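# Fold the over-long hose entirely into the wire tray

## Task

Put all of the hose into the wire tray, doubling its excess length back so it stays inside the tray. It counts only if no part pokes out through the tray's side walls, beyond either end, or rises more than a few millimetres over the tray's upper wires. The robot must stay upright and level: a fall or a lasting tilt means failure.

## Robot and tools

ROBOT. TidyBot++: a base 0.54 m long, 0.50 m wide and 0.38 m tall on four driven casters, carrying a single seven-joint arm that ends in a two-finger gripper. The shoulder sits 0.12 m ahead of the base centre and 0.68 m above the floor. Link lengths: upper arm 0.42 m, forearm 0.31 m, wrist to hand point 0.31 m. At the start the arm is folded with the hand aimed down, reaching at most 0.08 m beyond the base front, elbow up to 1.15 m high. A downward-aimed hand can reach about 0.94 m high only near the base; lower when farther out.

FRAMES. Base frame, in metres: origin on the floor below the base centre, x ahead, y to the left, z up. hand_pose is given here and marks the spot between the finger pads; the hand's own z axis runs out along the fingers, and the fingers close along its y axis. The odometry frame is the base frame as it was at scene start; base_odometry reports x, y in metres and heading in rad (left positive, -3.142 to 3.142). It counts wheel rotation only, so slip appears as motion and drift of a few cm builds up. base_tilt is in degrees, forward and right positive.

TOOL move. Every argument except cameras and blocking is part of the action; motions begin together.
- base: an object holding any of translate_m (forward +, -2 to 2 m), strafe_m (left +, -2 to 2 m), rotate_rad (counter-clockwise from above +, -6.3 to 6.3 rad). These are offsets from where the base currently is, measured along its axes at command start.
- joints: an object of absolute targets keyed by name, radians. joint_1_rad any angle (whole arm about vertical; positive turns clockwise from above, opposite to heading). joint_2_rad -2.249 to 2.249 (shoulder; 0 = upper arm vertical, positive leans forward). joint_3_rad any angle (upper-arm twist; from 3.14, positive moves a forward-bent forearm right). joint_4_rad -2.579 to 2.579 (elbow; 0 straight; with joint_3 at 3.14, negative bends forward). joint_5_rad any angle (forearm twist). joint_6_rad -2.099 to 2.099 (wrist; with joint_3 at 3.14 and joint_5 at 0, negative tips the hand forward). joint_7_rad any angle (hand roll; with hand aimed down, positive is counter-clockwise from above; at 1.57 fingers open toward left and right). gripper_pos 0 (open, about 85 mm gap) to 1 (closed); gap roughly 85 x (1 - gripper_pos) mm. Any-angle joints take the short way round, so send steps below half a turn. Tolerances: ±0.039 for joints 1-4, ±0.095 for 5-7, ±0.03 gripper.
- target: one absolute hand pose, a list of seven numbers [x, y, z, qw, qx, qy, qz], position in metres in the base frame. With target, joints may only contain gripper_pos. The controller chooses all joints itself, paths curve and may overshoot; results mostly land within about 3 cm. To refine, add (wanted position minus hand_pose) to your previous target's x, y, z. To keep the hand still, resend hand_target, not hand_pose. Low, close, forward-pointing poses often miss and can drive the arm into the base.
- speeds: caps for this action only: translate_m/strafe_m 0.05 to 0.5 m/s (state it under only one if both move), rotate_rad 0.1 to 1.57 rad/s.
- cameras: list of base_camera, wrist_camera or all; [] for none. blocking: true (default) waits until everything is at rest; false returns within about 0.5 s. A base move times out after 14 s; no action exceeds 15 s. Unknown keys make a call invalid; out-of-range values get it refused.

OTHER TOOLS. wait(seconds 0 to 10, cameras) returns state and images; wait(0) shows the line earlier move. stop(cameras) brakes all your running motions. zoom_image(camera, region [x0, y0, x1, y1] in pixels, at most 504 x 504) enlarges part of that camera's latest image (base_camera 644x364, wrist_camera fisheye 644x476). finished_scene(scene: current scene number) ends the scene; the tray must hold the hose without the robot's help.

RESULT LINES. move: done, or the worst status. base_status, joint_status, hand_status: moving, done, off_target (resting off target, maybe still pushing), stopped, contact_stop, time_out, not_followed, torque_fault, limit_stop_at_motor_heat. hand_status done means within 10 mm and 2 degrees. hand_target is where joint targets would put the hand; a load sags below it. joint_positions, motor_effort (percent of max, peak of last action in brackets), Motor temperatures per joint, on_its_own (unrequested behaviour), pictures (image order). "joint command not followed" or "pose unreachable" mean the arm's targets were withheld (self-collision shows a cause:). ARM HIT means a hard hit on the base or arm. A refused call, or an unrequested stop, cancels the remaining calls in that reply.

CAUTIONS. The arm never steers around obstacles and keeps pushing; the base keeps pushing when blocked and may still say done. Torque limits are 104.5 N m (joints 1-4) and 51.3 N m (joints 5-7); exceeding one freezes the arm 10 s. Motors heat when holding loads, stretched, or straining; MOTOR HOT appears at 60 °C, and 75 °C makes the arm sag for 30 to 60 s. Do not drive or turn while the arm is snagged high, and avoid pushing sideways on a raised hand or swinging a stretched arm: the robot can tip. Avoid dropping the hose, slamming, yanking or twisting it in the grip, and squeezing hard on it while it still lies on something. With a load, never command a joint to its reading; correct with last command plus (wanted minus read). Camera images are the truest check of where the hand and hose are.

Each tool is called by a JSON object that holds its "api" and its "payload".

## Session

Scene 1 is done. Now I'll look at scene 2.

{"api": "move", "payload": {"cameras": ["all"]}}

Scene clock: 0.00 s.
Motor temperatures (°C): [32 34 26 28 42 37 36]
base_odometry: x=+0.000 y=+0.000 heading=+0.000
base_tilt: forward=+0.5 right=+0.6
base_status: not commanded
joint_positions: joint_1_rad=+0.034 joint_2_rad=-0.334 joint_3_rad=+3.122 joint_4_rad=-2.546 joint_5_rad=+0.017 joint_6_rad=-0.896 joint_7_rad=+1.552 gripper_pos=+0.000
joint_status: not commanded
motor_effort: joint_1_rad=+0 joint_2_rad=-2 joint_3_rad=+1 joint_4_rad=+13 joint_5_rad=+0 joint_6_rad=+1 joint_7_rad=+1
hand_pose: x=+0.2432 y=-0.0053 z=+0.5802 quat_wxyz=(+0.010, +1.000, -0.012, +0.017) (m; base frame)
hand_target: x=+0.2427 y=-0.0053 z=+0.5799 quat_wxyz=(+0.010, +1.000, -0.012, +0.016) (m; base frame)
hand_status: not commanded
pictures: base_camera, wrist_camera
camera_calibration:
wrist_camera: T_world_to_cam=[[-0.0408629, -0.997142, 0.0635504, -0.0376137], [-0.999021, 0.0418519, 0.0143098, 0.283879], [-0.0169286, -0.0629035, -0.997876, 0.720141], [0, 0, 0, 1]] pos_world=[0.294255, -0.00408764, 0.71694]

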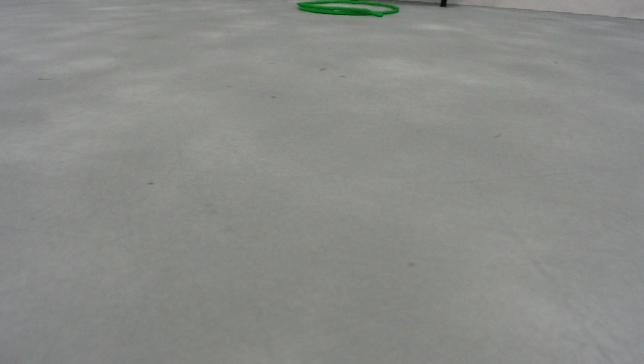

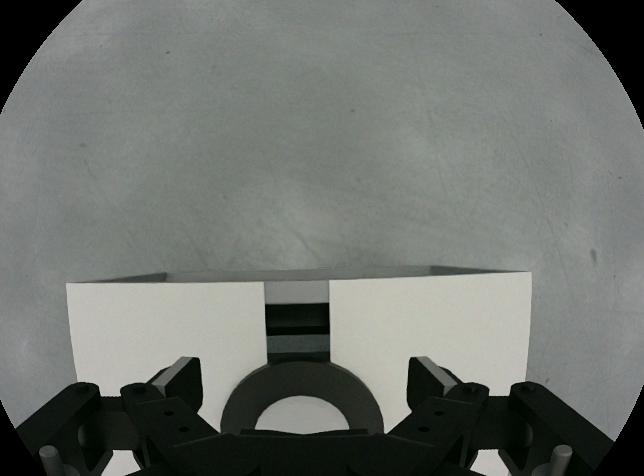

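{"api": "move", "payload": {"joints": {"joint_1_rad": 0.0, "joint_2_rad": 0.1, "joint_3_rad": 3.14, "joint_4_rad": -1.5, "joint_5_rad": 0.0, "joint_6_rad": -0.35, "joint_7_rad": 3.14}, "cameras": ["wrist_camera"]}}

Scene clock: 7.53 s.
Motor temperatures (°C): [32 34 26 28 42 37 36]
move: done
base_odometry: x=+0.000 y=+0.000 heading=+0.000
base_tilt: forward=+0.6 right=+0.6
base_status: not commanded
joint_positions: joint_1_rad=+0.016 joint_2_rad=+0.078 joint_3_rad=+3.122 joint_4_rad=-1.515 joint_5_rad=+0.017 joint_6_rad=-0.396 joint_7_rad=+3.094 gripper_pos=+0.000
joint_status: all done
motor_effort: joint_1_rad=+0(2) joint_2_rad=-26(26) joint_3_rad=+0(3) joint_4_rad=+21(21) joint_5_rad=+0(1) joint_6_rad=+8(8) joint_7_rad=+0(2)
hand_pose: x=+0.7503 y=+0.0009 z=+0.9678 quat_wxyz=(+0.380, +0.603, +0.583, +0.391) (m; base frame)
hand_target: x=+0.7644 y=+0.0023 z=+0.9761 quat_wxyz=(+0.396, +0.585, +0.585, +0.397) (m; base frame)
hand_status: not commanded
pictures: wrist_camera
camera_calibration:
wrist_camera: T_world_to_cam=[[0.364389, -0.0467918, 0.93007, -1.17883], [-0.0668991, -0.997472, -0.0239726, 0.123293], [0.928841, -0.0534855, -0.366598, -0.204724], [0, 0, 0, 1]] pos_world=[0.627956, 0.0568715, 1.0243]

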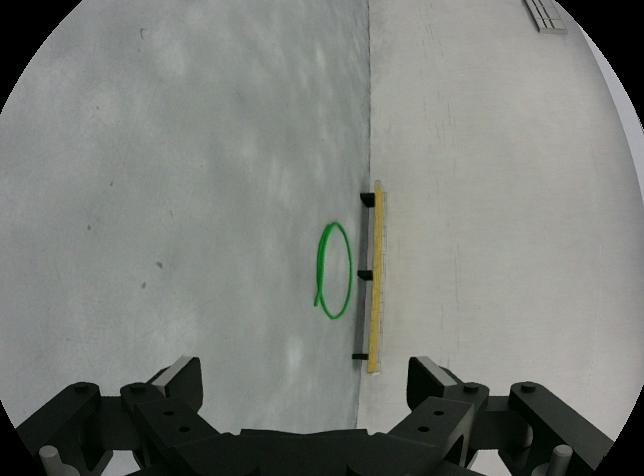

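{"api": "move", "payload": {"base": {"translate_m": 2.0}, "joints": {"joint_1_rad": 0.0, "joint_2_rad": 0.1, "joint_3_rad": 3.14, "joint_4_rad": -1.5, "joint_5_rad": 0.0, "joint_6_rad": -0.75, "joint_7_rad": 1.57}, "cameras": ["wrist_camera", "base_camera"]}}

Scene clock: 44.93 s.
Motor temperatures (°C): [32 35 26 29 42 37 36]
move: done
base_odometry: x=+2.000 y=+0.000 heading=+0.000
base_tilt: forward=+0.6 right=+0.6
base_status: done
joint_positions: joint_1_rad=+0.015 joint_2_rad=+0.090 joint_3_rad=+3.122 joint_4_rad=-1.513 joint_5_rad=+0.017 joint_6_rad=-0.694 joint_7_rad=+1.612 gripper_pos=+0.000
joint_status: all done
motor_effort: joint_1_rad=+0(2) joint_2_rad=-26(28) joint_3_rad=+1(2) joint_4_rad=+20(22) joint_5_rad=+0(1) joint_6_rad=+7(10) joint_7_rad=+0(2)
hand_pose: x=+0.7034 y=+0.0002 z=+0.8840 quat_wxyz=(+0.014, +0.912, +0.024, +0.409) (m; base frame)
hand_target: x=+0.6967 y=+0.0022 z=+0.8725 quat_wxyz=(-0.001, +0.923, +0.000, +0.386) (m; base frame)
hand_status: not commanded
pictures: base_camera, wrist_camera
camera_calibration:
wrist_camera: T_world_to_cam=[[-0.010616, -0.997826, 0.0650492, -0.0551768], [-0.699401, -0.0390832, -0.713661, 1.17181], [0.714651, -0.0530717, -0.697465, 0.251284], [0, 0, 0, 1]] pos_world=[0.639396, 0.00407716, 1.01512]

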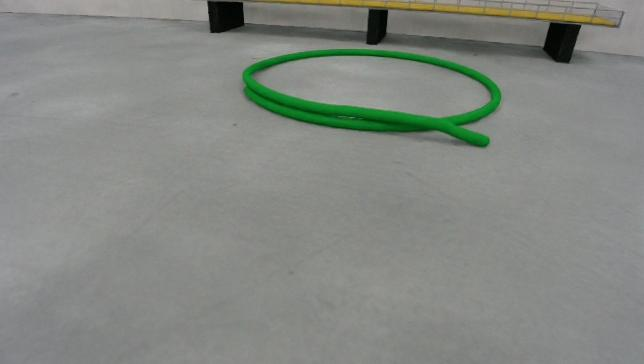

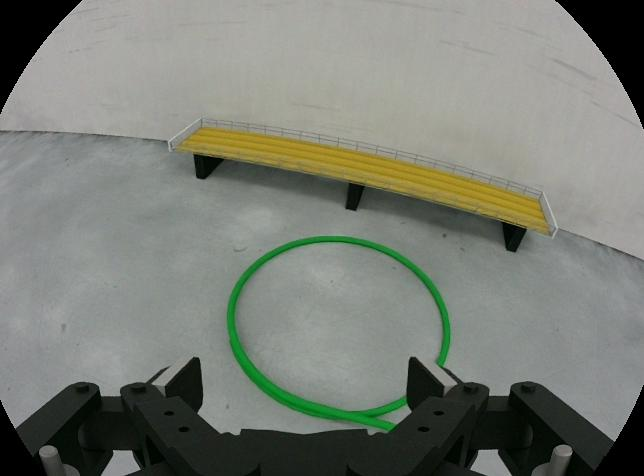

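{"api": "zoom_image", "payload": {"camera": "base_camera", "region": [225, 40, 385, 140]}}

{"api": "zoom_image", "payload": {"camera": "base_camera", "region": [360, 50, 520, 150]}}

{"api": "zoom_image", "payload": {"camera": "wrist_camera", "region": [200, 220, 480, 440]}}

Scaled by 3.150.

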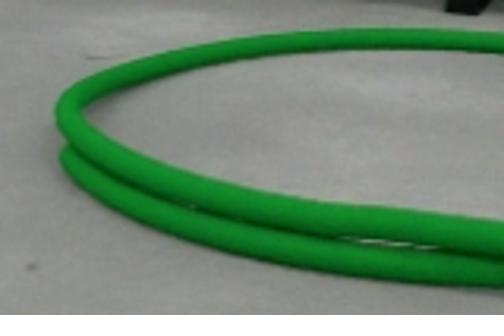

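Scaled by 3.150.

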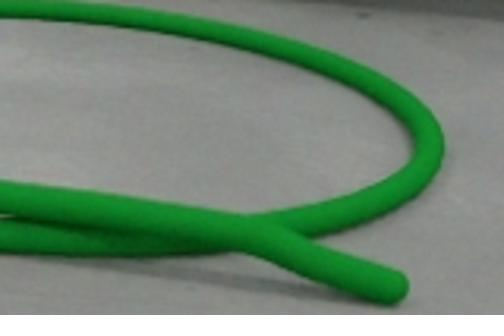

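Scaled by 1.800.

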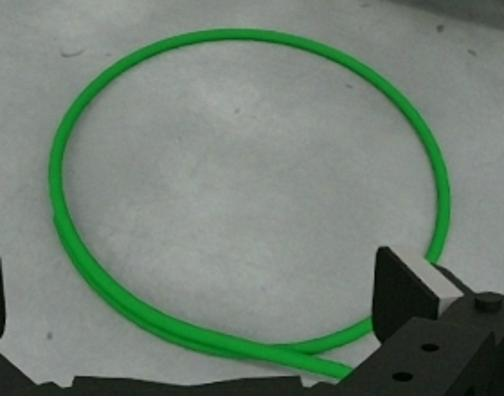

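{"api": "move", "payload": {"base": {"translate_m": 0.585, "strafe_m": 0.159, "rotate_rad": -0.892}, "joints": {"joint_1_rad": -0.015, "joint_2_rad": 1.045, "joint_3_rad": 3.14, "joint_4_rad": -1.698, "joint_5_rad": 0.0, "joint_6_rad": -0.351, "joint_7_rad": 3.502, "gripper_pos": 0.0}, "cameras": ["wrist_camera", "base_camera"]}}

Scene clock: 357.90 s.
Motor temperatures (°C): [32 35 26 30 42 37 36]
move: done
base_odometry: x=+2.585 y=+0.159 heading=-0.892
base_tilt: forward=+0.6 right=+0.5
base_status: done
joint_positions: joint_1_rad=-0.019 joint_2_rad=+1.026 joint_3_rad=+3.134 joint_4_rad=-1.675 joint_5_rad=+0.017 joint_6_rad=-0.402 joint_7_rad=+3.456 gripper_pos=+0.000
joint_status: all done
motor_effort: joint_1_rad=+0(5) joint_2_rad=-40(44) joint_3_rad=-1(4) joint_4_rad=+7(21) joint_5_rad=+0(2) joint_6_rad=+0(8) joint_7_rad=+1(2)
hand_pose: x=+0.6250 y=+0.0138 z=+0.3047 quat_wxyz=(+0.016, +0.572, +0.820, +0.012) (m; base frame)
hand_target: x=+0.6196 y=+0.0098 z=+0.2924 quat_wxyz=(+0.019, +0.562, +0.827, +0.014) (m; base frame)
hand_status: not commanded
pictures: base_camera, wrist_camera
camera_calibration:
wrist_camera: T_world_to_cam=[[0.939947, 0.331296, 0.0821168, -0.622365], [0.327136, -0.943059, 0.0601756, -0.160817], [0.0973769, -0.0296985, -0.994804, 0.380055], [0, 0, 0, 1]] pos_world=[0.60059, 0.0658141, 0.438864]

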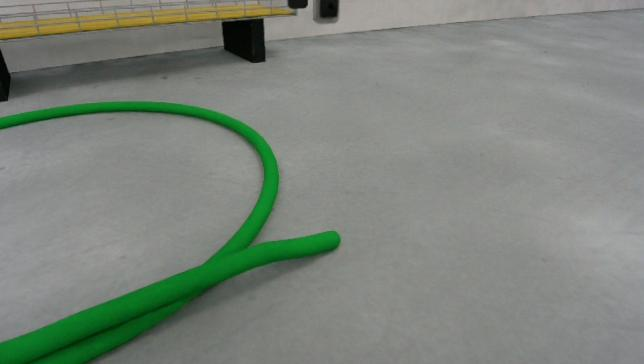

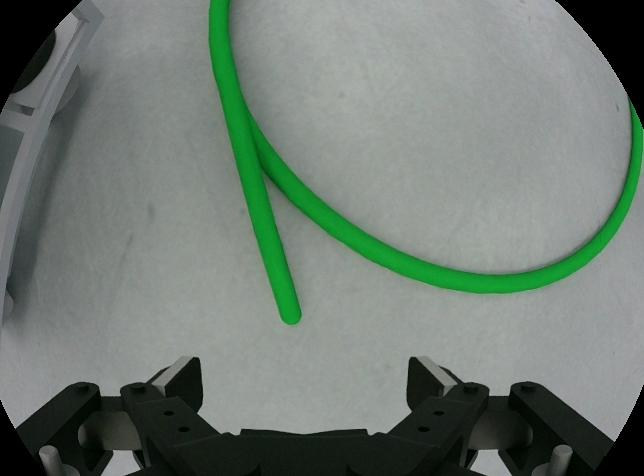

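{"api": "move", "payload": {}}

Scene clock: 380.70 s.
Motor temperatures (°C): [32 36 26 30 42 37 36]
base_odometry: x=+2.585 y=+0.159 heading=-0.892
base_tilt: forward=+0.5 right=+0.6
base_status: done
joint_positions: joint_1_rad=-0.019 joint_2_rad=+1.026 joint_3_rad=+3.134 joint_4_rad=-1.675 joint_5_rad=+0.017 joint_6_rad=-0.402 joint_7_rad=+3.458 gripper_pos=+0.000
joint_status: all done
motor_effort: joint_1_rad=-1(5) joint_2_rad=-41(44) joint_3_rad=-1(4) joint_4_rad=+7(21) joint_5_rad=+0(2) joint_6_rad=+1(8) joint_7_rad=+1(2)
hand_pose: x=+0.6250 y=+0.0138 z=+0.3047 quat_wxyz=(+0.016, +0.571, +0.821, +0.012) (m; base frame)
hand_target: x=+0.6196 y=+0.0098 z=+0.2924 quat_wxyz=(+0.019, +0.562, +0.827, +0.014) (m; base frame)
hand_status: not commanded
pictures: base_camera, wrist_camera
camera_calibration:
wrist_camera: T_world_to_cam=[[0.939229, 0.333303, 0.0822073, -0.622007], [0.329135, -0.942356, 0.0602906, -0.162122], [0.0975636, -0.0295694, -0.99479, 0.37993], [0, 0, 0, 1]] pos_world=[0.6005, 0.0657741, 0.438858]

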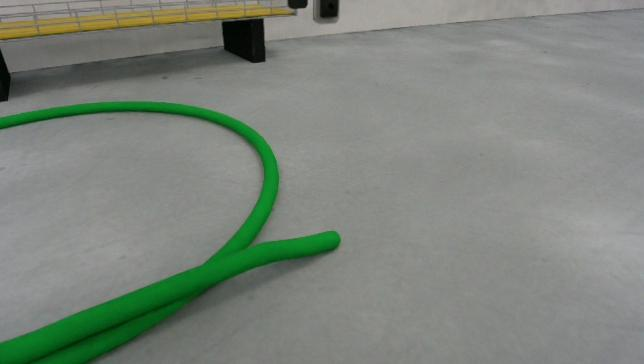

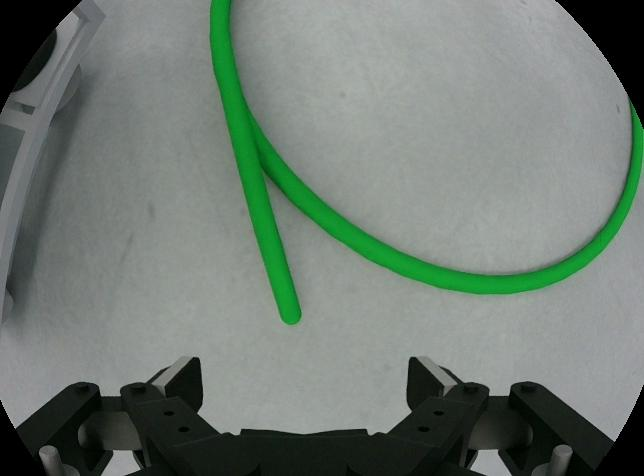

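{"api": "move", "payload": {"joints": {"joint_1_rad": -0.102, "joint_2_rad": 1.267, "joint_3_rad": 3.14, "joint_4_rad": -1.6355, "joint_5_rad": 0, "joint_6_rad": -0.191, "joint_7_rad": 3.577, "gripper_pos": 0.25}, "cameras": ["wrist_camera"]}}

Scene clock: 400.70 s.
Motor temperatures (°C): [32 36 26 29 42 37 36]
move: done
base_odometry: x=+2.585 y=+0.159 heading=-0.892
base_tilt: forward=+0.6 right=+0.5
base_status: not commanded
joint_positions: joint_1_rad=-0.092 joint_2_rad=+1.250 joint_3_rad=+3.134 joint_4_rad=-1.655 joint_5_rad=+0.017 joint_6_rad=-0.243 joint_7_rad=+3.532 gripper_pos=+0.250
joint_status: all done
motor_effort: joint_1_rad=-1(2) joint_2_rad=-41(44) joint_3_rad=+0(2) joint_4_rad=+4(8) joint_5_rad=+0(1) joint_6_rad=+0(1) joint_7_rad=+1(2)
hand_pose: x=+0.5877 y=+0.0485 z=+0.1978 quat_wxyz=(-0.003, +0.509, +0.861, +0.000) (m; base frame)
hand_target: x=+0.6071 y=+0.0523 z=+0.1913 quat_wxyz=(+0.019, +0.494, +0.869, +0.015) (m; base frame)
hand_status: not commanded
pictures: wrist_camera
camera_calibration:
wrist_camera: T_world_to_cam=[[0.88296, 0.467673, 0.040783, -0.555018], [0.466082, -0.8837, 0.0429244, -0.190609], [0.0561145, -0.0188923, -0.998246, 0.302797], [0, 0, 0, 1]] pos_world=[0.561907, 0.0968464, 0.333082]

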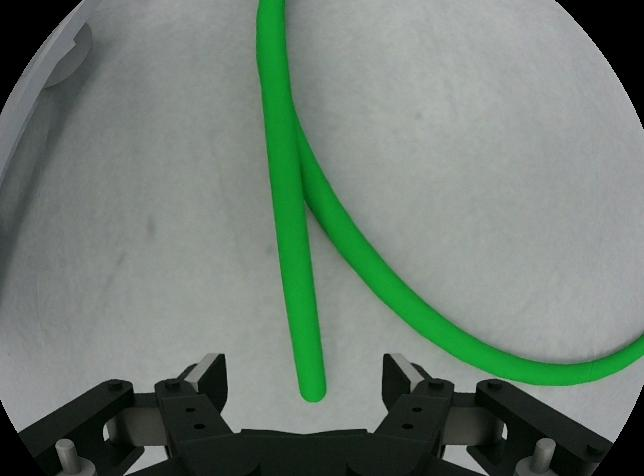

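{"api": "move", "payload": {"joints": {"joint_1_rad": -0.1006, "joint_2_rad": 1.6626, "joint_3_rad": 3.14, "joint_4_rad": -1.3176, "joint_5_rad": 0, "joint_6_rad": -0.1134, "joint_7_rad": 3.722, "gripper_pos": 0.25}, "cameras": ["wrist_camera"]}}

{"api": "move", "payload": {"joints": {"gripper_pos": 0.85}, "cameras": ["wrist_camera"]}}

Scene clock: 416.03 s.
Motor temperatures (°C): [32 36 26 29 42 37 36]
move: done
base_odometry: x=+2.585 y=+0.159 heading=-0.892
base_tilt: forward=+0.6 right=+0.5
base_status: not commanded
joint_positions: joint_1_rad=-0.092 joint_2_rad=+1.644 joint_3_rad=+3.134 joint_4_rad=-1.339 joint_5_rad=+0.017 joint_6_rad=-0.165 joint_7_rad=+3.677 gripper_pos=+0.250
joint_status: all done
motor_effort: joint_1_rad=+0(2) joint_2_rad=-41(44) joint_3_rad=-1(2) joint_4_rad=+3(5) joint_5_rad=+0(1) joint_6_rad=+0(1) joint_7_rad=+1(1)
hand_pose: x=+0.5841 y=+0.0486 z=+0.0297 quat_wxyz=(-0.004, +0.447, +0.895, +0.001) (m; base frame)
hand_target: x=+0.6007 y=+0.0510 z=+0.0220 quat_wxyz=(+0.020, +0.430, +0.902, +0.013) (m; base frame)
hand_status: not commanded
pictures: wrist_camera
camera_calibration:
wrist_camera: T_world_to_cam=[[0.80785, 0.587855, 0.0424794, -0.507075], [0.586484, -0.808925, 0.0409572, -0.255506], [0.0584396, -0.00817376, -0.998257, 0.13325], [0, 0, 0, 1]] pos_world=[0.551703, 0.0924905, 0.165023]

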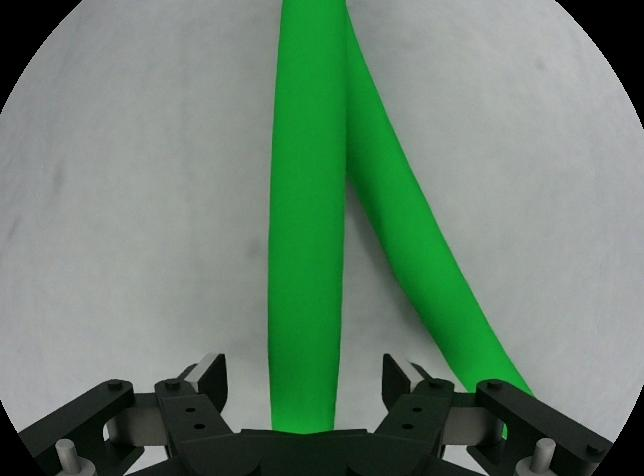

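Scene clock: 416.90 s.
Motor temperatures (°C): [32 36 26 29 42 37 36]
move: off_target
base_odometry: x=+2.585 y=+0.159 heading=-0.892
base_tilt: forward=+0.6 right=+0.6
base_status: not commanded
joint_positions: joint_1_rad=-0.092 joint_2_rad=+1.644 joint_3_rad=+3.134 joint_4_rad=-1.339 joint_5_rad=+0.017 joint_6_rad=-0.165 joint_7_rad=+3.677 gripper_pos=+0.753
joint_status: gripper_pos off_target (ended at +0.753, target +0.850)
motor_effort: joint_1_rad=+1(1) joint_2_rad=-41(42) joint_3_rad=+0(1) joint_4_rad=+3(3) joint_5_rad=+0(0) joint_6_rad=+1(1) joint_7_rad=+1(1)
hand_pose: x=+0.5842 y=+0.0486 z=+0.0297 quat_wxyz=(-0.004, +0.447, +0.895, +0.001) (m; base frame)
hand_target: x=+0.6007 y=+0.0510 z=+0.0220 quat_wxyz=(+0.020, +0.430, +0.902, +0.013) (m; base frame)
hand_status: not commanded
pictures: wrist_camera
camera_calibration:
wrist_camera: T_world_to_cam=[[0.807591, 0.588197, 0.0426661, -0.507011], [0.586818, -0.808677, 0.0410617, -0.255754], [0.0586555, -0.00812379, -0.998245, 0.133117], [0, 0, 0, 1]] pos_world=[0.55173, 0.0924811, 0.165018]

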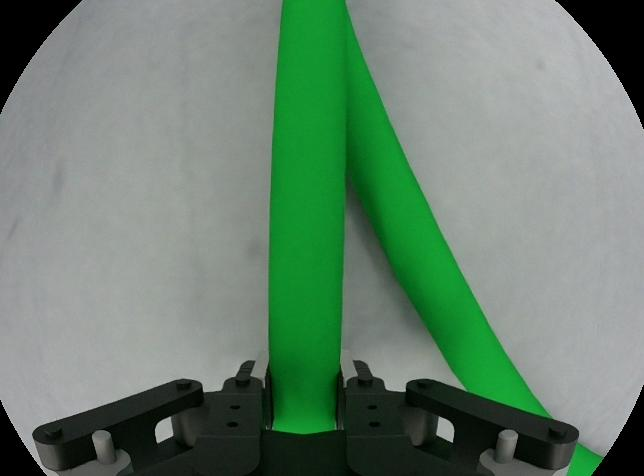

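{"api": "move", "payload": {"joints": {"joint_1_rad": -0.015, "joint_2_rad": 1.045, "joint_3_rad": 3.14, "joint_4_rad": -1.698, "joint_5_rad": 0, "joint_6_rad": -0.351, "joint_7_rad": 3.72, "gripper_pos": 0.85}, "cameras": []}}

{"api": "move", "payload": {"base": {"translate_m": 0.243, "strafe_m": -0.646, "rotate_rad": -0.971}, "speeds": {"translate_m": 0.25, "rotate_rad": 0.35}}}

Scene clock: 460.23 s.
Motor temperatures (°C): [32 37 26 29 42 37 36]
move: off_target
base_odometry: x=+2.585 y=+0.159 heading=-0.892
base_tilt: forward=+0.6 right=+0.5
base_status: not commanded
joint_positions: joint_1_rad=-0.033 joint_2_rad=+1.045 joint_3_rad=+3.134 joint_4_rad=-1.677 joint_5_rad=+0.017 joint_6_rad=-0.298 joint_7_rad=+3.678 gripper_pos=+0.753
joint_status: gripper_pos off_target (ended at +0.753, target +0.850); the others done
motor_effort: joint_1_rad=+0(2) joint_2_rad=-44(47) joint_3_rad=-1(2) joint_4_rad=+8(9) joint_5_rad=+0(2) joint_6_rad=+2(2) joint_7_rad=+0(2)
hand_pose: x=+0.6483 y=+0.0221 z=+0.2970 quat_wxyz=(+0.052, +0.471, +0.880, +0.031) (m; base frame)
hand_target: x=+0.6196 y=+0.0098 z=+0.2923 quat_wxyz=(+0.020, +0.469, +0.883, +0.012) (m; base frame)
hand_status: not commanded
pictures: none
No camera images: "cameras" was empty.

Scene clock: 463.80 s.
Motor temperatures (°C): [32 37 26 29 42 37 36]
move: done
base_odometry: x=+2.235 y=-0.435 heading=-1.864
base_tilt: forward=+0.5 right=+0.6
base_status: done
joint_positions: joint_1_rad=-0.019 joint_2_rad=+1.044 joint_3_rad=+3.134 joint_4_rad=-1.688 joint_5_rad=+0.017 joint_6_rad=-0.308 joint_7_rad=+3.684 gripper_pos=+0.753
joint_status: not commanded
motor_effort: joint_1_rad=+2(6) joint_2_rad=-44(45) joint_3_rad=+0(4) joint_4_rad=+9(10) joint_5_rad=-1(2) joint_6_rad=+2(3) joint_7_rad=-1(1)
hand_pose: x=+0.6392 y=+0.0144 z=+0.2953 quat_wxyz=(+0.044, +0.475, +0.879, +0.026) (m; base frame)
hand_target: x=+0.6196 y=+0.0098 z=+0.2923 quat_wxyz=(+0.020, +0.469, +0.883, +0.012) (m; base frame)
hand_status: not commanded
pictures: base_camera, wrist_camera
camera_calibration:
wrist_camera: T_world_to_cam=[[0.834351, 0.535175, 0.132082, -0.5854], [0.526148, -0.844643, 0.0987257, -0.304387], [0.164398, -0.0128771, -0.98631, 0.323715], [0, 0, 0, 1]] pos_world=[0.595364, 0.0603617, 0.426655]

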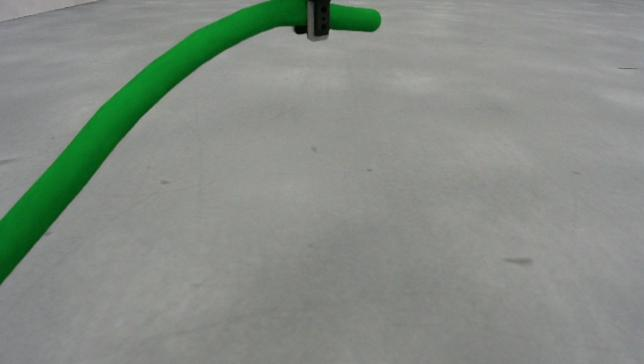

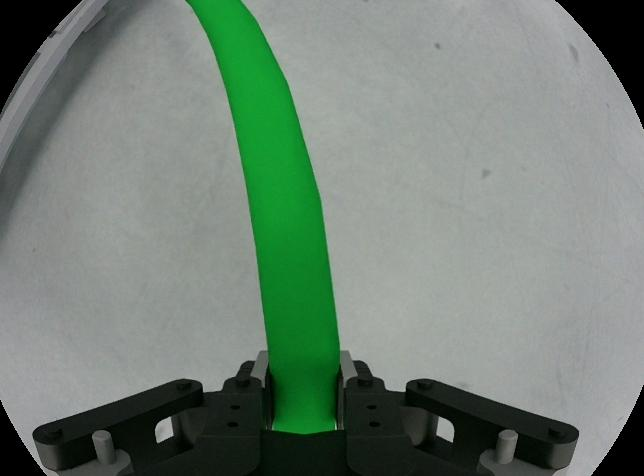

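{"api": "move", "payload": {"base": {"rotate_rad": 0.8}, "speeds": {"rotate_rad": 0.5}}}

Scene clock: 476.13 s.
Motor temperatures (°C): [32 37 26 29 42 37 36]
move: done
base_odometry: x=+2.235 y=-0.436 heading=-1.064
base_tilt: forward=+0.6 right=+0.6
base_status: done
joint_positions: joint_1_rad=-0.020 joint_2_rad=+1.040 joint_3_rad=+3.135 joint_4_rad=-1.688 joint_5_rad=+0.017 joint_6_rad=-0.308 joint_7_rad=+3.684 gripper_pos=+0.753
joint_status: not commanded
motor_effort: joint_1_rad=+0(5) joint_2_rad=-43(44) joint_3_rad=+0(3) joint_4_rad=+7(9) joint_5_rad=-1(2) joint_6_rad=+1(2) joint_7_rad=-1(1)
hand_pose: x=+0.6408 y=+0.0141 z=+0.2974 quat_wxyz=(+0.046, +0.474, +0.879, +0.026) (m; base frame)
hand_target: x=+0.6196 y=+0.0098 z=+0.2923 quat_wxyz=(+0.020, +0.469, +0.883, +0.012) (m; base frame)
hand_status: not commanded
pictures: base_camera, wrist_camera
camera_calibration:
wrist_camera: T_world_to_cam=[[0.83364, 0.535588, 0.134872, -0.587208], [0.526012, -0.844365, 0.10178, -0.306482], [0.168394, -0.013904, -0.985622, 0.322755], [0, 0, 0, 1]] pos_world=[0.596383, 0.0602066, 0.428506]

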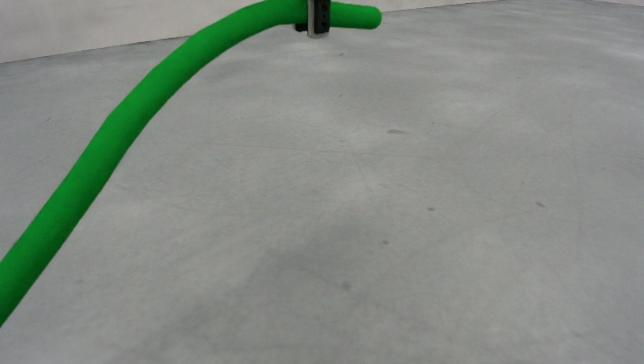

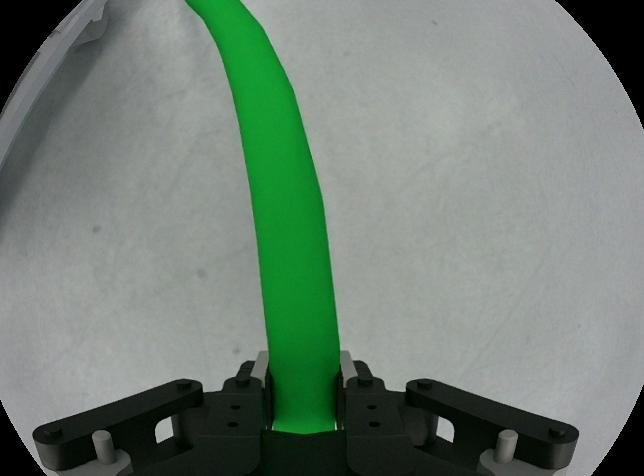

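{"api": "move", "payload": {"base": {"rotate_rad": 0.8}, "speeds": {"rotate_rad": 1.0}, "joints": {"joint_1_rad": 0.785}, "cameras": ["base_camera"]}}

Scene clock: 484.17 s.
Motor temperatures (°C): [32 37 26 29 42 37 36]
move: done
base_odometry: x=+2.235 y=-0.436 heading=-0.265
base_tilt: forward=+0.6 right=+0.7
base_status: done
joint_positions: joint_1_rad=+0.778 joint_2_rad=+1.040 joint_3_rad=+3.135 joint_4_rad=-1.688 joint_5_rad=+0.017 joint_6_rad=-0.308 joint_7_rad=+3.684 gripper_pos=+0.753
joint_status: all done
motor_effort: joint_1_rad=+1(5) joint_2_rad=-43(44) joint_3_rad=+0(3) joint_4_rad=+8(8) joint_5_rad=-1(2) joint_6_rad=+2(2) joint_7_rad=-1(1)
hand_pose: x=+0.4935 y=-0.3638 z=+0.2975 quat_wxyz=(+0.052, +0.778, +0.625, +0.007) (m; base frame)
hand_target: x=+0.4748 y=-0.3523 z=+0.2923 quat_wxyz=(+0.024, +0.776, +0.631, +0.003) (m; base frame)
hand_status: not commanded
pictures: base_camera

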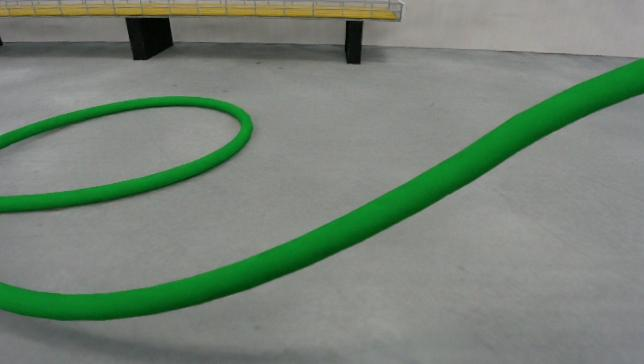

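{"api": "move", "payload": {"base": {"strafe_m": -1.0}, "speeds": {"strafe_m": 0.35}, "cameras": ["base_camera"]}}

Scene clock: 551.43 s.
Motor temperatures (°C): [32 38 26 29 42 37 36]
move: done
base_odometry: x=+1.973 y=-1.401 heading=-0.264
base_tilt: forward=+0.5 right=+0.6
base_status: done
joint_positions: joint_1_rad=+0.777 joint_2_rad=+1.040 joint_3_rad=+3.135 joint_4_rad=-1.688 joint_5_rad=+0.017 joint_6_rad=-0.309 joint_7_rad=+3.684 gripper_pos=+0.753
joint_status: not commanded
motor_effort: joint_1_rad=+2(3) joint_2_rad=-45(45) joint_3_rad=+2(3) joint_4_rad=+9(10) joint_5_rad=+0(1) joint_6_rad=+2(3) joint_7_rad=+0(0)
hand_pose: x=+0.4935 y=-0.3629 z=+0.2973 quat_wxyz=(+0.052, +0.778, +0.626, +0.007) (m; base frame)
hand_target: x=+0.4748 y=-0.3523 z=+0.2923 quat_wxyz=(+0.024, +0.776, +0.631, +0.003) (m; base frame)
hand_status: not commanded
pictures: base_camera

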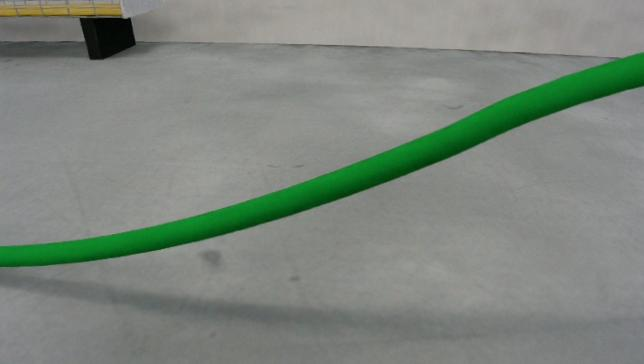

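{"api": "move", "payload": {"base": {"rotate_rad": 0.7}, "speeds": {"rotate_rad": 1.0}, "joints": {"joint_1_rad": 1.485}, "cameras": ["base_camera"]}}

Scene clock: 556.63 s.
Motor temperatures (°C): [32 38 26 29 42 37 36]
move: done
base_odometry: x=+1.973 y=-1.401 heading=+0.436
base_tilt: forward=+0.6 right=+0.6
base_status: done
joint_positions: joint_1_rad=+1.467 joint_2_rad=+1.040 joint_3_rad=+3.132 joint_4_rad=-1.690 joint_5_rad=+0.017 joint_6_rad=-0.311 joint_7_rad=+3.684 gripper_pos=+0.753
joint_status: all done
motor_effort: joint_1_rad=+2(6) joint_2_rad=-44(45) joint_3_rad=+2(4) joint_4_rad=+9(10) joint_5_rad=+0(1) joint_6_rad=+2(3) joint_7_rad=+0(0)
hand_pose: x=+0.1781 y=-0.5167 z=+0.2971 quat_wxyz=(+0.050, +0.944, +0.326, -0.010) (m; base frame)
hand_target: x=+0.1642 y=-0.4987 z=+0.2923 quat_wxyz=(+0.023, +0.945, +0.326, -0.005) (m; base frame)
hand_status: not commanded
pictures: base_camera

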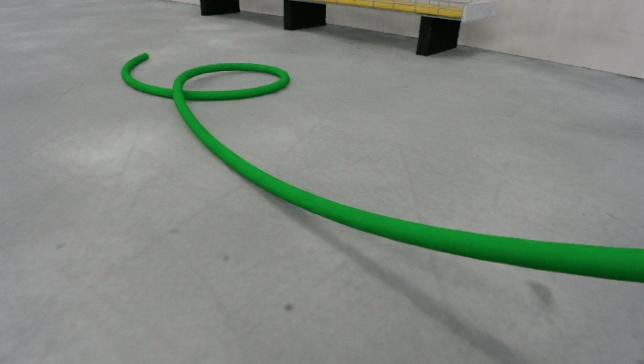

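{"api": "move", "payload": {"base": {"translate_m": 0.403, "strafe_m": 0.645, "rotate_rad": -0.728}, "speeds": {"translate_m": 0.3, "rotate_rad": 0.8}, "joints": {"joint_1_rad": 0.757, "joint_7_rad": 3.3}}}

Scene clock: 611.10 s.
Motor temperatures (°C): [32 38 26 29 42 37 36]
move: done
base_odometry: x=+2.066 y=-0.646 heading=-0.293
base_tilt: forward=+0.5 right=+0.6
base_status: done
joint_positions: joint_1_rad=+0.761 joint_2_rad=+1.039 joint_3_rad=+3.132 joint_4_rad=-1.690 joint_5_rad=+0.017 joint_6_rad=-0.311 joint_7_rad=+3.354 gripper_pos=+0.753
joint_status: all done
motor_effort: joint_1_rad=-1(4) joint_2_rad=-42(45) joint_3_rad=-1(4) joint_4_rad=+7(9) joint_5_rad=-2(2) joint_6_rad=+1(2) joint_7_rad=-1(2)
hand_pose: x=+0.4998 y=-0.3549 z=+0.2977 quat_wxyz=(+0.048, +0.866, +0.497, +0.016) (m; base frame)
hand_target: x=+0.4846 y=-0.3422 z=+0.2923 quat_wxyz=(+0.022, +0.884, +0.467, +0.008) (m; base frame)
hand_status: not commanded
pictures: base_camera, wrist_camera
camera_calibration:
wrist_camera: T_world_to_cam=[[0.848134, -0.509609, 0.144803, -0.653216], [-0.52222, -0.85021, 0.0665558, -0.0115428], [0.0891957, -0.132067, -0.987219, 0.339843], [0, 0, 0, 1]] pos_world=[0.517674, -0.297817, 0.430855]

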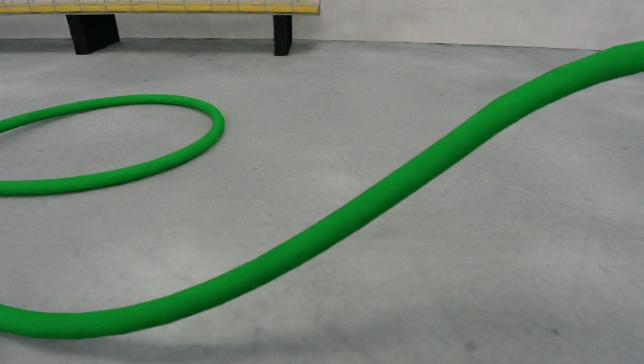

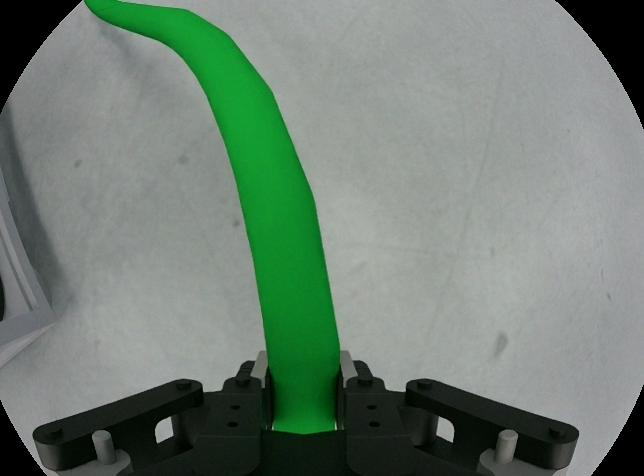

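{"api": "move", "payload": {"joints": {"joint_7_rad": 1.9}}}

Scene clock: 636.50 s.
Motor temperatures (°C): [32 38 26 29 42 37 36]
move: done
base_odometry: x=+2.066 y=-0.646 heading=-0.293
base_tilt: forward=+0.5 right=+0.6
base_status: not commanded
joint_positions: joint_1_rad=+0.761 joint_2_rad=+1.039 joint_3_rad=+3.132 joint_4_rad=-1.690 joint_5_rad=+0.017 joint_6_rad=-0.313 joint_7_rad=+1.961 gripper_pos=+0.753
joint_status: all done
motor_effort: joint_1_rad=+1(2) joint_2_rad=-44(45) joint_3_rad=+0(2) joint_4_rad=+9(10) joint_5_rad=-3(3) joint_6_rad=+3(4) joint_7_rad=-2(3)
hand_pose: x=+0.4993 y=-0.3544 z=+0.2976 quat_wxyz=(+0.026, +0.983, -0.174, +0.043) (m; base frame)
hand_target: x=+0.4846 y=-0.3422 z=+0.2923 quat_wxyz=(+0.012, +0.977, -0.212, +0.021) (m; base frame)
hand_status: not commanded
pictures: base_camera, wrist_camera
camera_calibration:
wrist_camera: T_world_to_cam=[[-0.361032, -0.929123, 0.0799118, -0.178188], [-0.932458, 0.358439, -0.0452087, 0.655087], [0.013361, -0.0908361, -0.995776, 0.394905], [0, 0, 0, 1]] pos_world=[0.541234, -0.364496, 0.437092]

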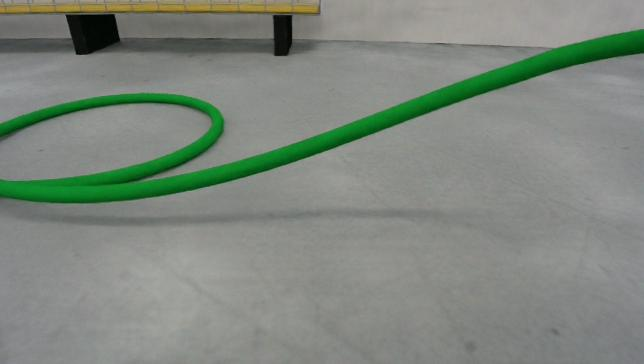

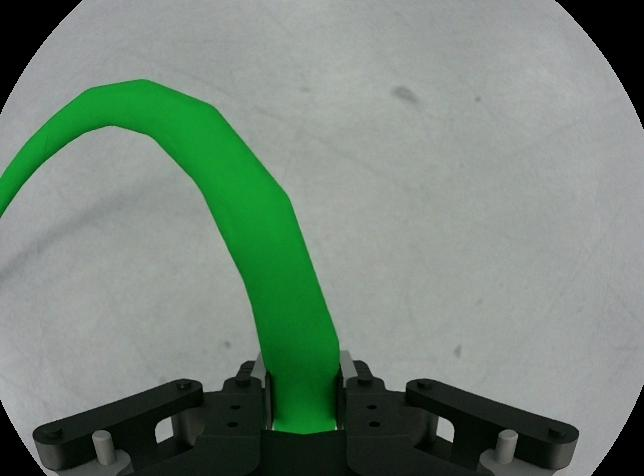

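{"api": "move", "payload": {"base": {"translate_m": -0.05, "strafe_m": 0.9}, "speeds": {"strafe_m": 0.3}, "joints": {"joint_1_rad": 0.757, "joint_2_rad": 0.8025, "joint_3_rad": 3.14, "joint_4_rad": -1.538, "joint_5_rad": 0, "joint_6_rad": -0.79, "joint_7_rad": 3.5, "gripper_pos": 0.85}}}

Scene clock: 718.00 s.
Motor temperatures (°C): [32 38 26 28 42 37 36]
move: off_target
base_odometry: x=+2.278 y=+0.230 heading=-0.293
base_tilt: forward=+0.5 right=+0.6
base_status: done
joint_positions: joint_1_rad=+0.760 joint_2_rad=+0.792 joint_3_rad=+3.134 joint_4_rad=-1.556 joint_5_rad=+0.017 joint_6_rad=-0.743 joint_7_rad=+3.465 gripper_pos=+0.753
joint_status: gripper_pos off_target (ended at +0.753, target +0.850); the others done
motor_effort: joint_1_rad=-2(3) joint_2_rad=-42(45) joint_3_rad=-2(4) joint_4_rad=+13(14) joint_5_rad=-3(4) joint_6_rad=+1(3) joint_7_rad=-1(2)
hand_pose: x=+0.5113 y=-0.3701 z=+0.4461 quat_wxyz=(+0.025, +0.838, +0.544, +0.003) (m; base frame)
hand_target: x=+0.5071 y=-0.3636 z=+0.4442 quat_wxyz=(+0.005, +0.833, +0.554, +0.002) (m; base frame)
hand_status: not commanded
pictures: base_camera, wrist_camera
camera_calibration:
wrist_camera: T_world_to_cam=[[0.904349, -0.416967, 0.0910537, -0.662696], [-0.423472, -0.903216, 0.0697943, -0.0998628], [0.0531392, -0.101677, -0.993397, 0.515787], [0, 0, 0, 1]] pos_world=[0.529611, -0.314077, 0.579692]

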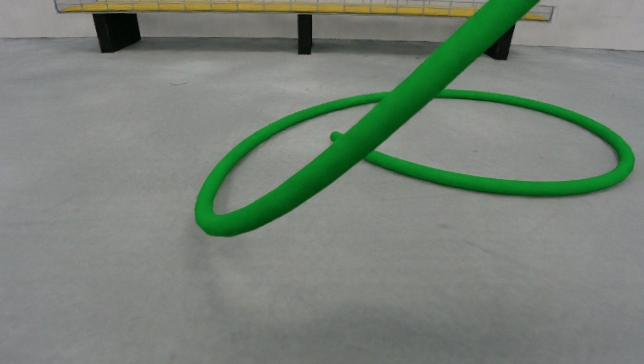

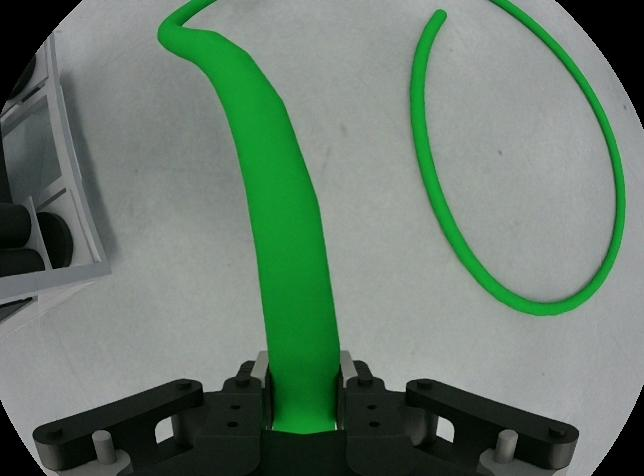

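{"api": "move", "payload": {"base": {"translate_m": 0.08, "strafe_m": 0.75}, "speeds": {"strafe_m": 0.3}, "joints": {"joint_7_rad": 2.9}}}

Scene clock: 741.67 s.
Motor temperatures (°C): [32 38 26 28 42 37 36]
move: done
base_odometry: x=+2.571 y=+0.925 heading=-0.293
base_tilt: forward=+0.6 right=+0.6
base_status: done
joint_positions: joint_1_rad=+0.760 joint_2_rad=+0.792 joint_3_rad=+3.135 joint_4_rad=-1.556 joint_5_rad=+0.017 joint_6_rad=-0.752 joint_7_rad=+2.946 gripper_pos=+0.753
joint_status: all done
motor_effort: joint_1_rad=-1(5) joint_2_rad=-43(44) joint_3_rad=-1(4) joint_4_rad=+14(15) joint_5_rad=-2(4) joint_6_rad=+3(3) joint_7_rad=+0(2)
hand_pose: x=+0.5090 y=-0.3688 z=+0.4460 quat_wxyz=(+0.020, +0.950, +0.311, +0.007) (m; base frame)
hand_target: x=+0.5071 y=-0.3636 z=+0.4442 quat_wxyz=(+0.004, +0.959, +0.283, +0.003) (m; base frame)
hand_status: not commanded
pictures: base_camera, wrist_camera
camera_calibration:
wrist_camera: T_world_to_cam=[[0.576366, -0.812488, 0.0875528, -0.637421], [-0.817098, -0.574603, 0.0467078, 0.232173], [0.0123587, -0.09846, -0.995064, 0.53862], [0, 0, 0, 1]] pos_world=[0.550439, -0.331457, 0.580925]

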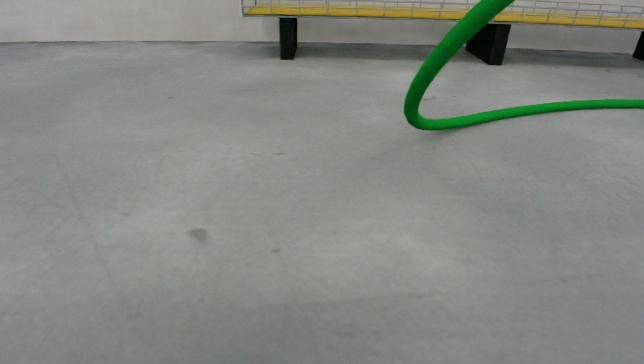

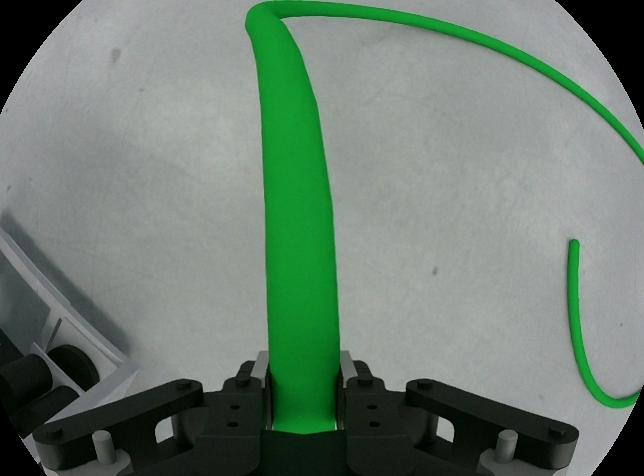

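{"api": "move", "payload": {"base": {"translate_m": 0.75, "strafe_m": 0.05}, "speeds": {"translate_m": 0.3}, "joints": {"joint_7_rad": 1.9}}}

Scene clock: 755.87 s.
Motor temperatures (°C): [32 38 26 29 42 37 36]
move: done
base_odometry: x=+3.304 y=+0.757 heading=-0.293
base_tilt: forward=+0.6 right=+0.6
base_status: done
joint_positions: joint_1_rad=+0.755 joint_2_rad=+0.793 joint_3_rad=+3.135 joint_4_rad=-1.556 joint_5_rad=+0.017 joint_6_rad=-0.763 joint_7_rad=+1.953 gripper_pos=+0.753
joint_status: all done
motor_effort: joint_1_rad=+0(4) joint_2_rad=-43(44) joint_3_rad=+2(3) joint_4_rad=+15(16) joint_5_rad=-1(3) joint_6_rad=+5(5) joint_7_rad=-1(2)
hand_pose: x=+0.5080 y=-0.3642 z=+0.4452 quat_wxyz=(+0.011, +0.984, -0.177, +0.011) (m; base frame)
hand_target: x=+0.5071 y=-0.3636 z=+0.4442 quat_wxyz=(+0.002, +0.977, -0.212, +0.005) (m; base frame)
hand_status: not commanded
pictures: base_camera, wrist_camera
camera_calibration:
wrist_camera: T_world_to_cam=[[-0.362612, -0.929859, 0.0622512, -0.187517], [-0.93087, 0.364587, 0.0236098, 0.644158], [-0.0446498, -0.0493866, -0.997781, 0.58628], [0, 0, 0, 1]] pos_world=[0.557808, -0.380262, 0.581444]

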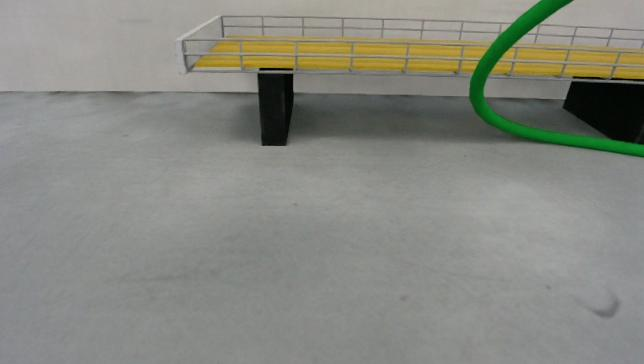

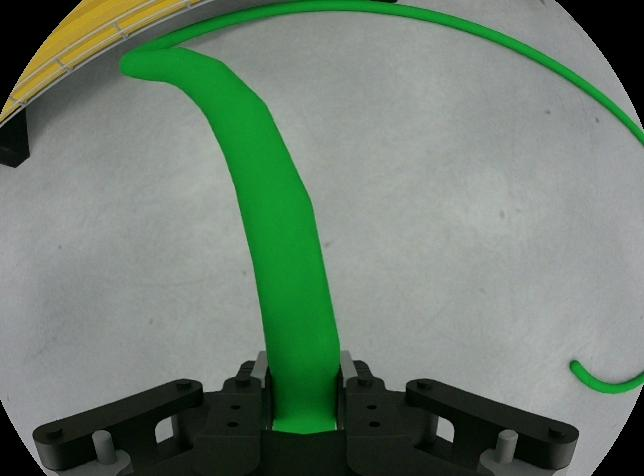

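{"api": "move", "payload": {"joints": {"joint_1_rad": 0.757, "joint_2_rad": 0.658, "joint_3_rad": 3.14, "joint_4_rad": -1.438, "joint_5_rad": 0, "joint_6_rad": -1.02, "joint_7_rad": 0.95, "gripper_pos": 0.85}}}

Scene clock: 790.67 s.
Motor temperatures (°C): [32 38 26 29 42 37 36]
move: off_target
base_odometry: x=+3.304 y=+0.757 heading=-0.293
base_tilt: forward=+0.5 right=+0.6
base_status: not commanded
joint_positions: joint_1_rad=+0.755 joint_2_rad=+0.649 joint_3_rad=+3.135 joint_4_rad=-1.468 joint_5_rad=+0.017 joint_6_rad=-0.989 joint_7_rad=+1.007 gripper_pos=+0.753
joint_status: gripper_pos off_target (ended at +0.753, target +0.850); the others done
motor_effort: joint_1_rad=+2(2) joint_2_rad=-40(46) joint_3_rad=+2(3) joint_4_rad=+17(17) joint_5_rad=+1(2) joint_6_rad=+4(5) joint_7_rad=-1(3)
hand_pose: x=+0.5082 y=-0.3657 z=+0.5429 quat_wxyz=(+0.007, +0.795, -0.607, +0.018) (m; base frame)
hand_target: x=+0.5110 y=-0.3674 z=+0.5459 quat_wxyz=(+0.000, +0.772, -0.635, +0.013) (m; base frame)
hand_status: not commanded
pictures: base_camera, wrist_camera
camera_calibration:
wrist_camera: T_world_to_cam=[[-0.968186, -0.247935, 0.0338315, 0.377661], [-0.247647, 0.968769, 0.0125384, 0.522342], [-0.0358836, 0.00376121, -0.999349, 0.69957], [0, 0, 0, 1]] pos_world=[0.520105, -0.415025, 0.679788]

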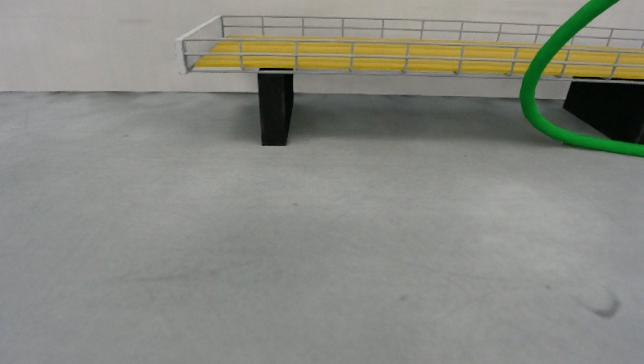

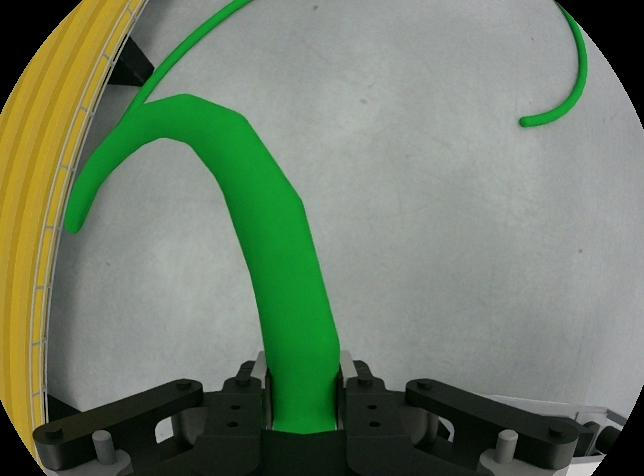

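{"api": "move", "payload": {"base": {"translate_m": 0.42, "strafe_m": -0.33}, "speeds": {"translate_m": 0.25}}}

Scene clock: 810.00 s.
Motor temperatures (°C): [32 38 26 29 42 37 36]
move: done
base_odometry: x=+3.611 y=+0.320 heading=-0.292
base_tilt: forward=+0.5 right=+0.6
base_status: done
joint_positions: joint_1_rad=+0.755 joint_2_rad=+0.646 joint_3_rad=+3.135 joint_4_rad=-1.462 joint_5_rad=+0.017 joint_6_rad=-1.000 joint_7_rad=+1.000 gripper_pos=+0.753
joint_status: not commanded
motor_effort: joint_1_rad=+0(2) joint_2_rad=-38(41) joint_3_rad=+1(3) joint_4_rad=+16(18) joint_5_rad=+1(2) joint_6_rad=+5(6) joint_7_rad=-1(2)
hand_pose: x=+0.5078 y=-0.3654 z=+0.5457 quat_wxyz=(+0.007, +0.792, -0.610, +0.016) (m; base frame)
hand_target: x=+0.5110 y=-0.3674 z=+0.5459 quat_wxyz=(+0.000, +0.772, -0.635, +0.013) (m; base frame)
hand_status: not commanded
pictures: base_camera, wrist_camera
camera_calibration:
wrist_camera: T_world_to_cam=[[-0.969894, -0.240921, 0.0355369, 0.379767], [-0.240512, 0.970523, 0.0154273, 0.517354], [-0.0382061, 0.00641582, -0.999249, 0.704371], [0, 0, 0, 1]] pos_world=[0.519675, -0.415129, 0.682365]

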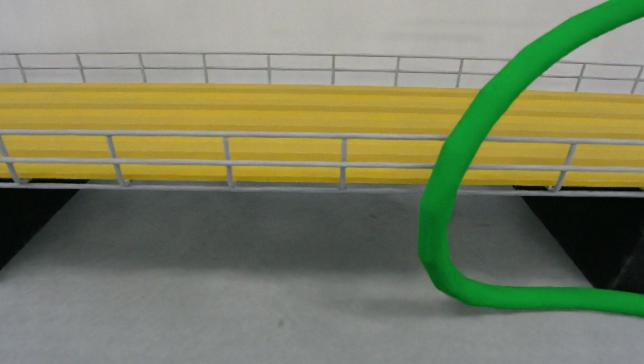

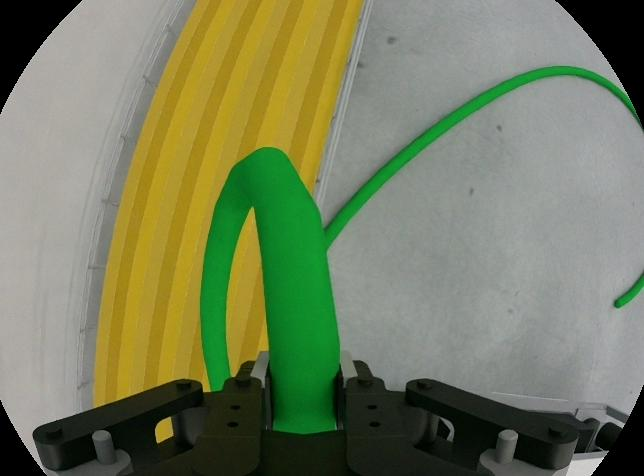

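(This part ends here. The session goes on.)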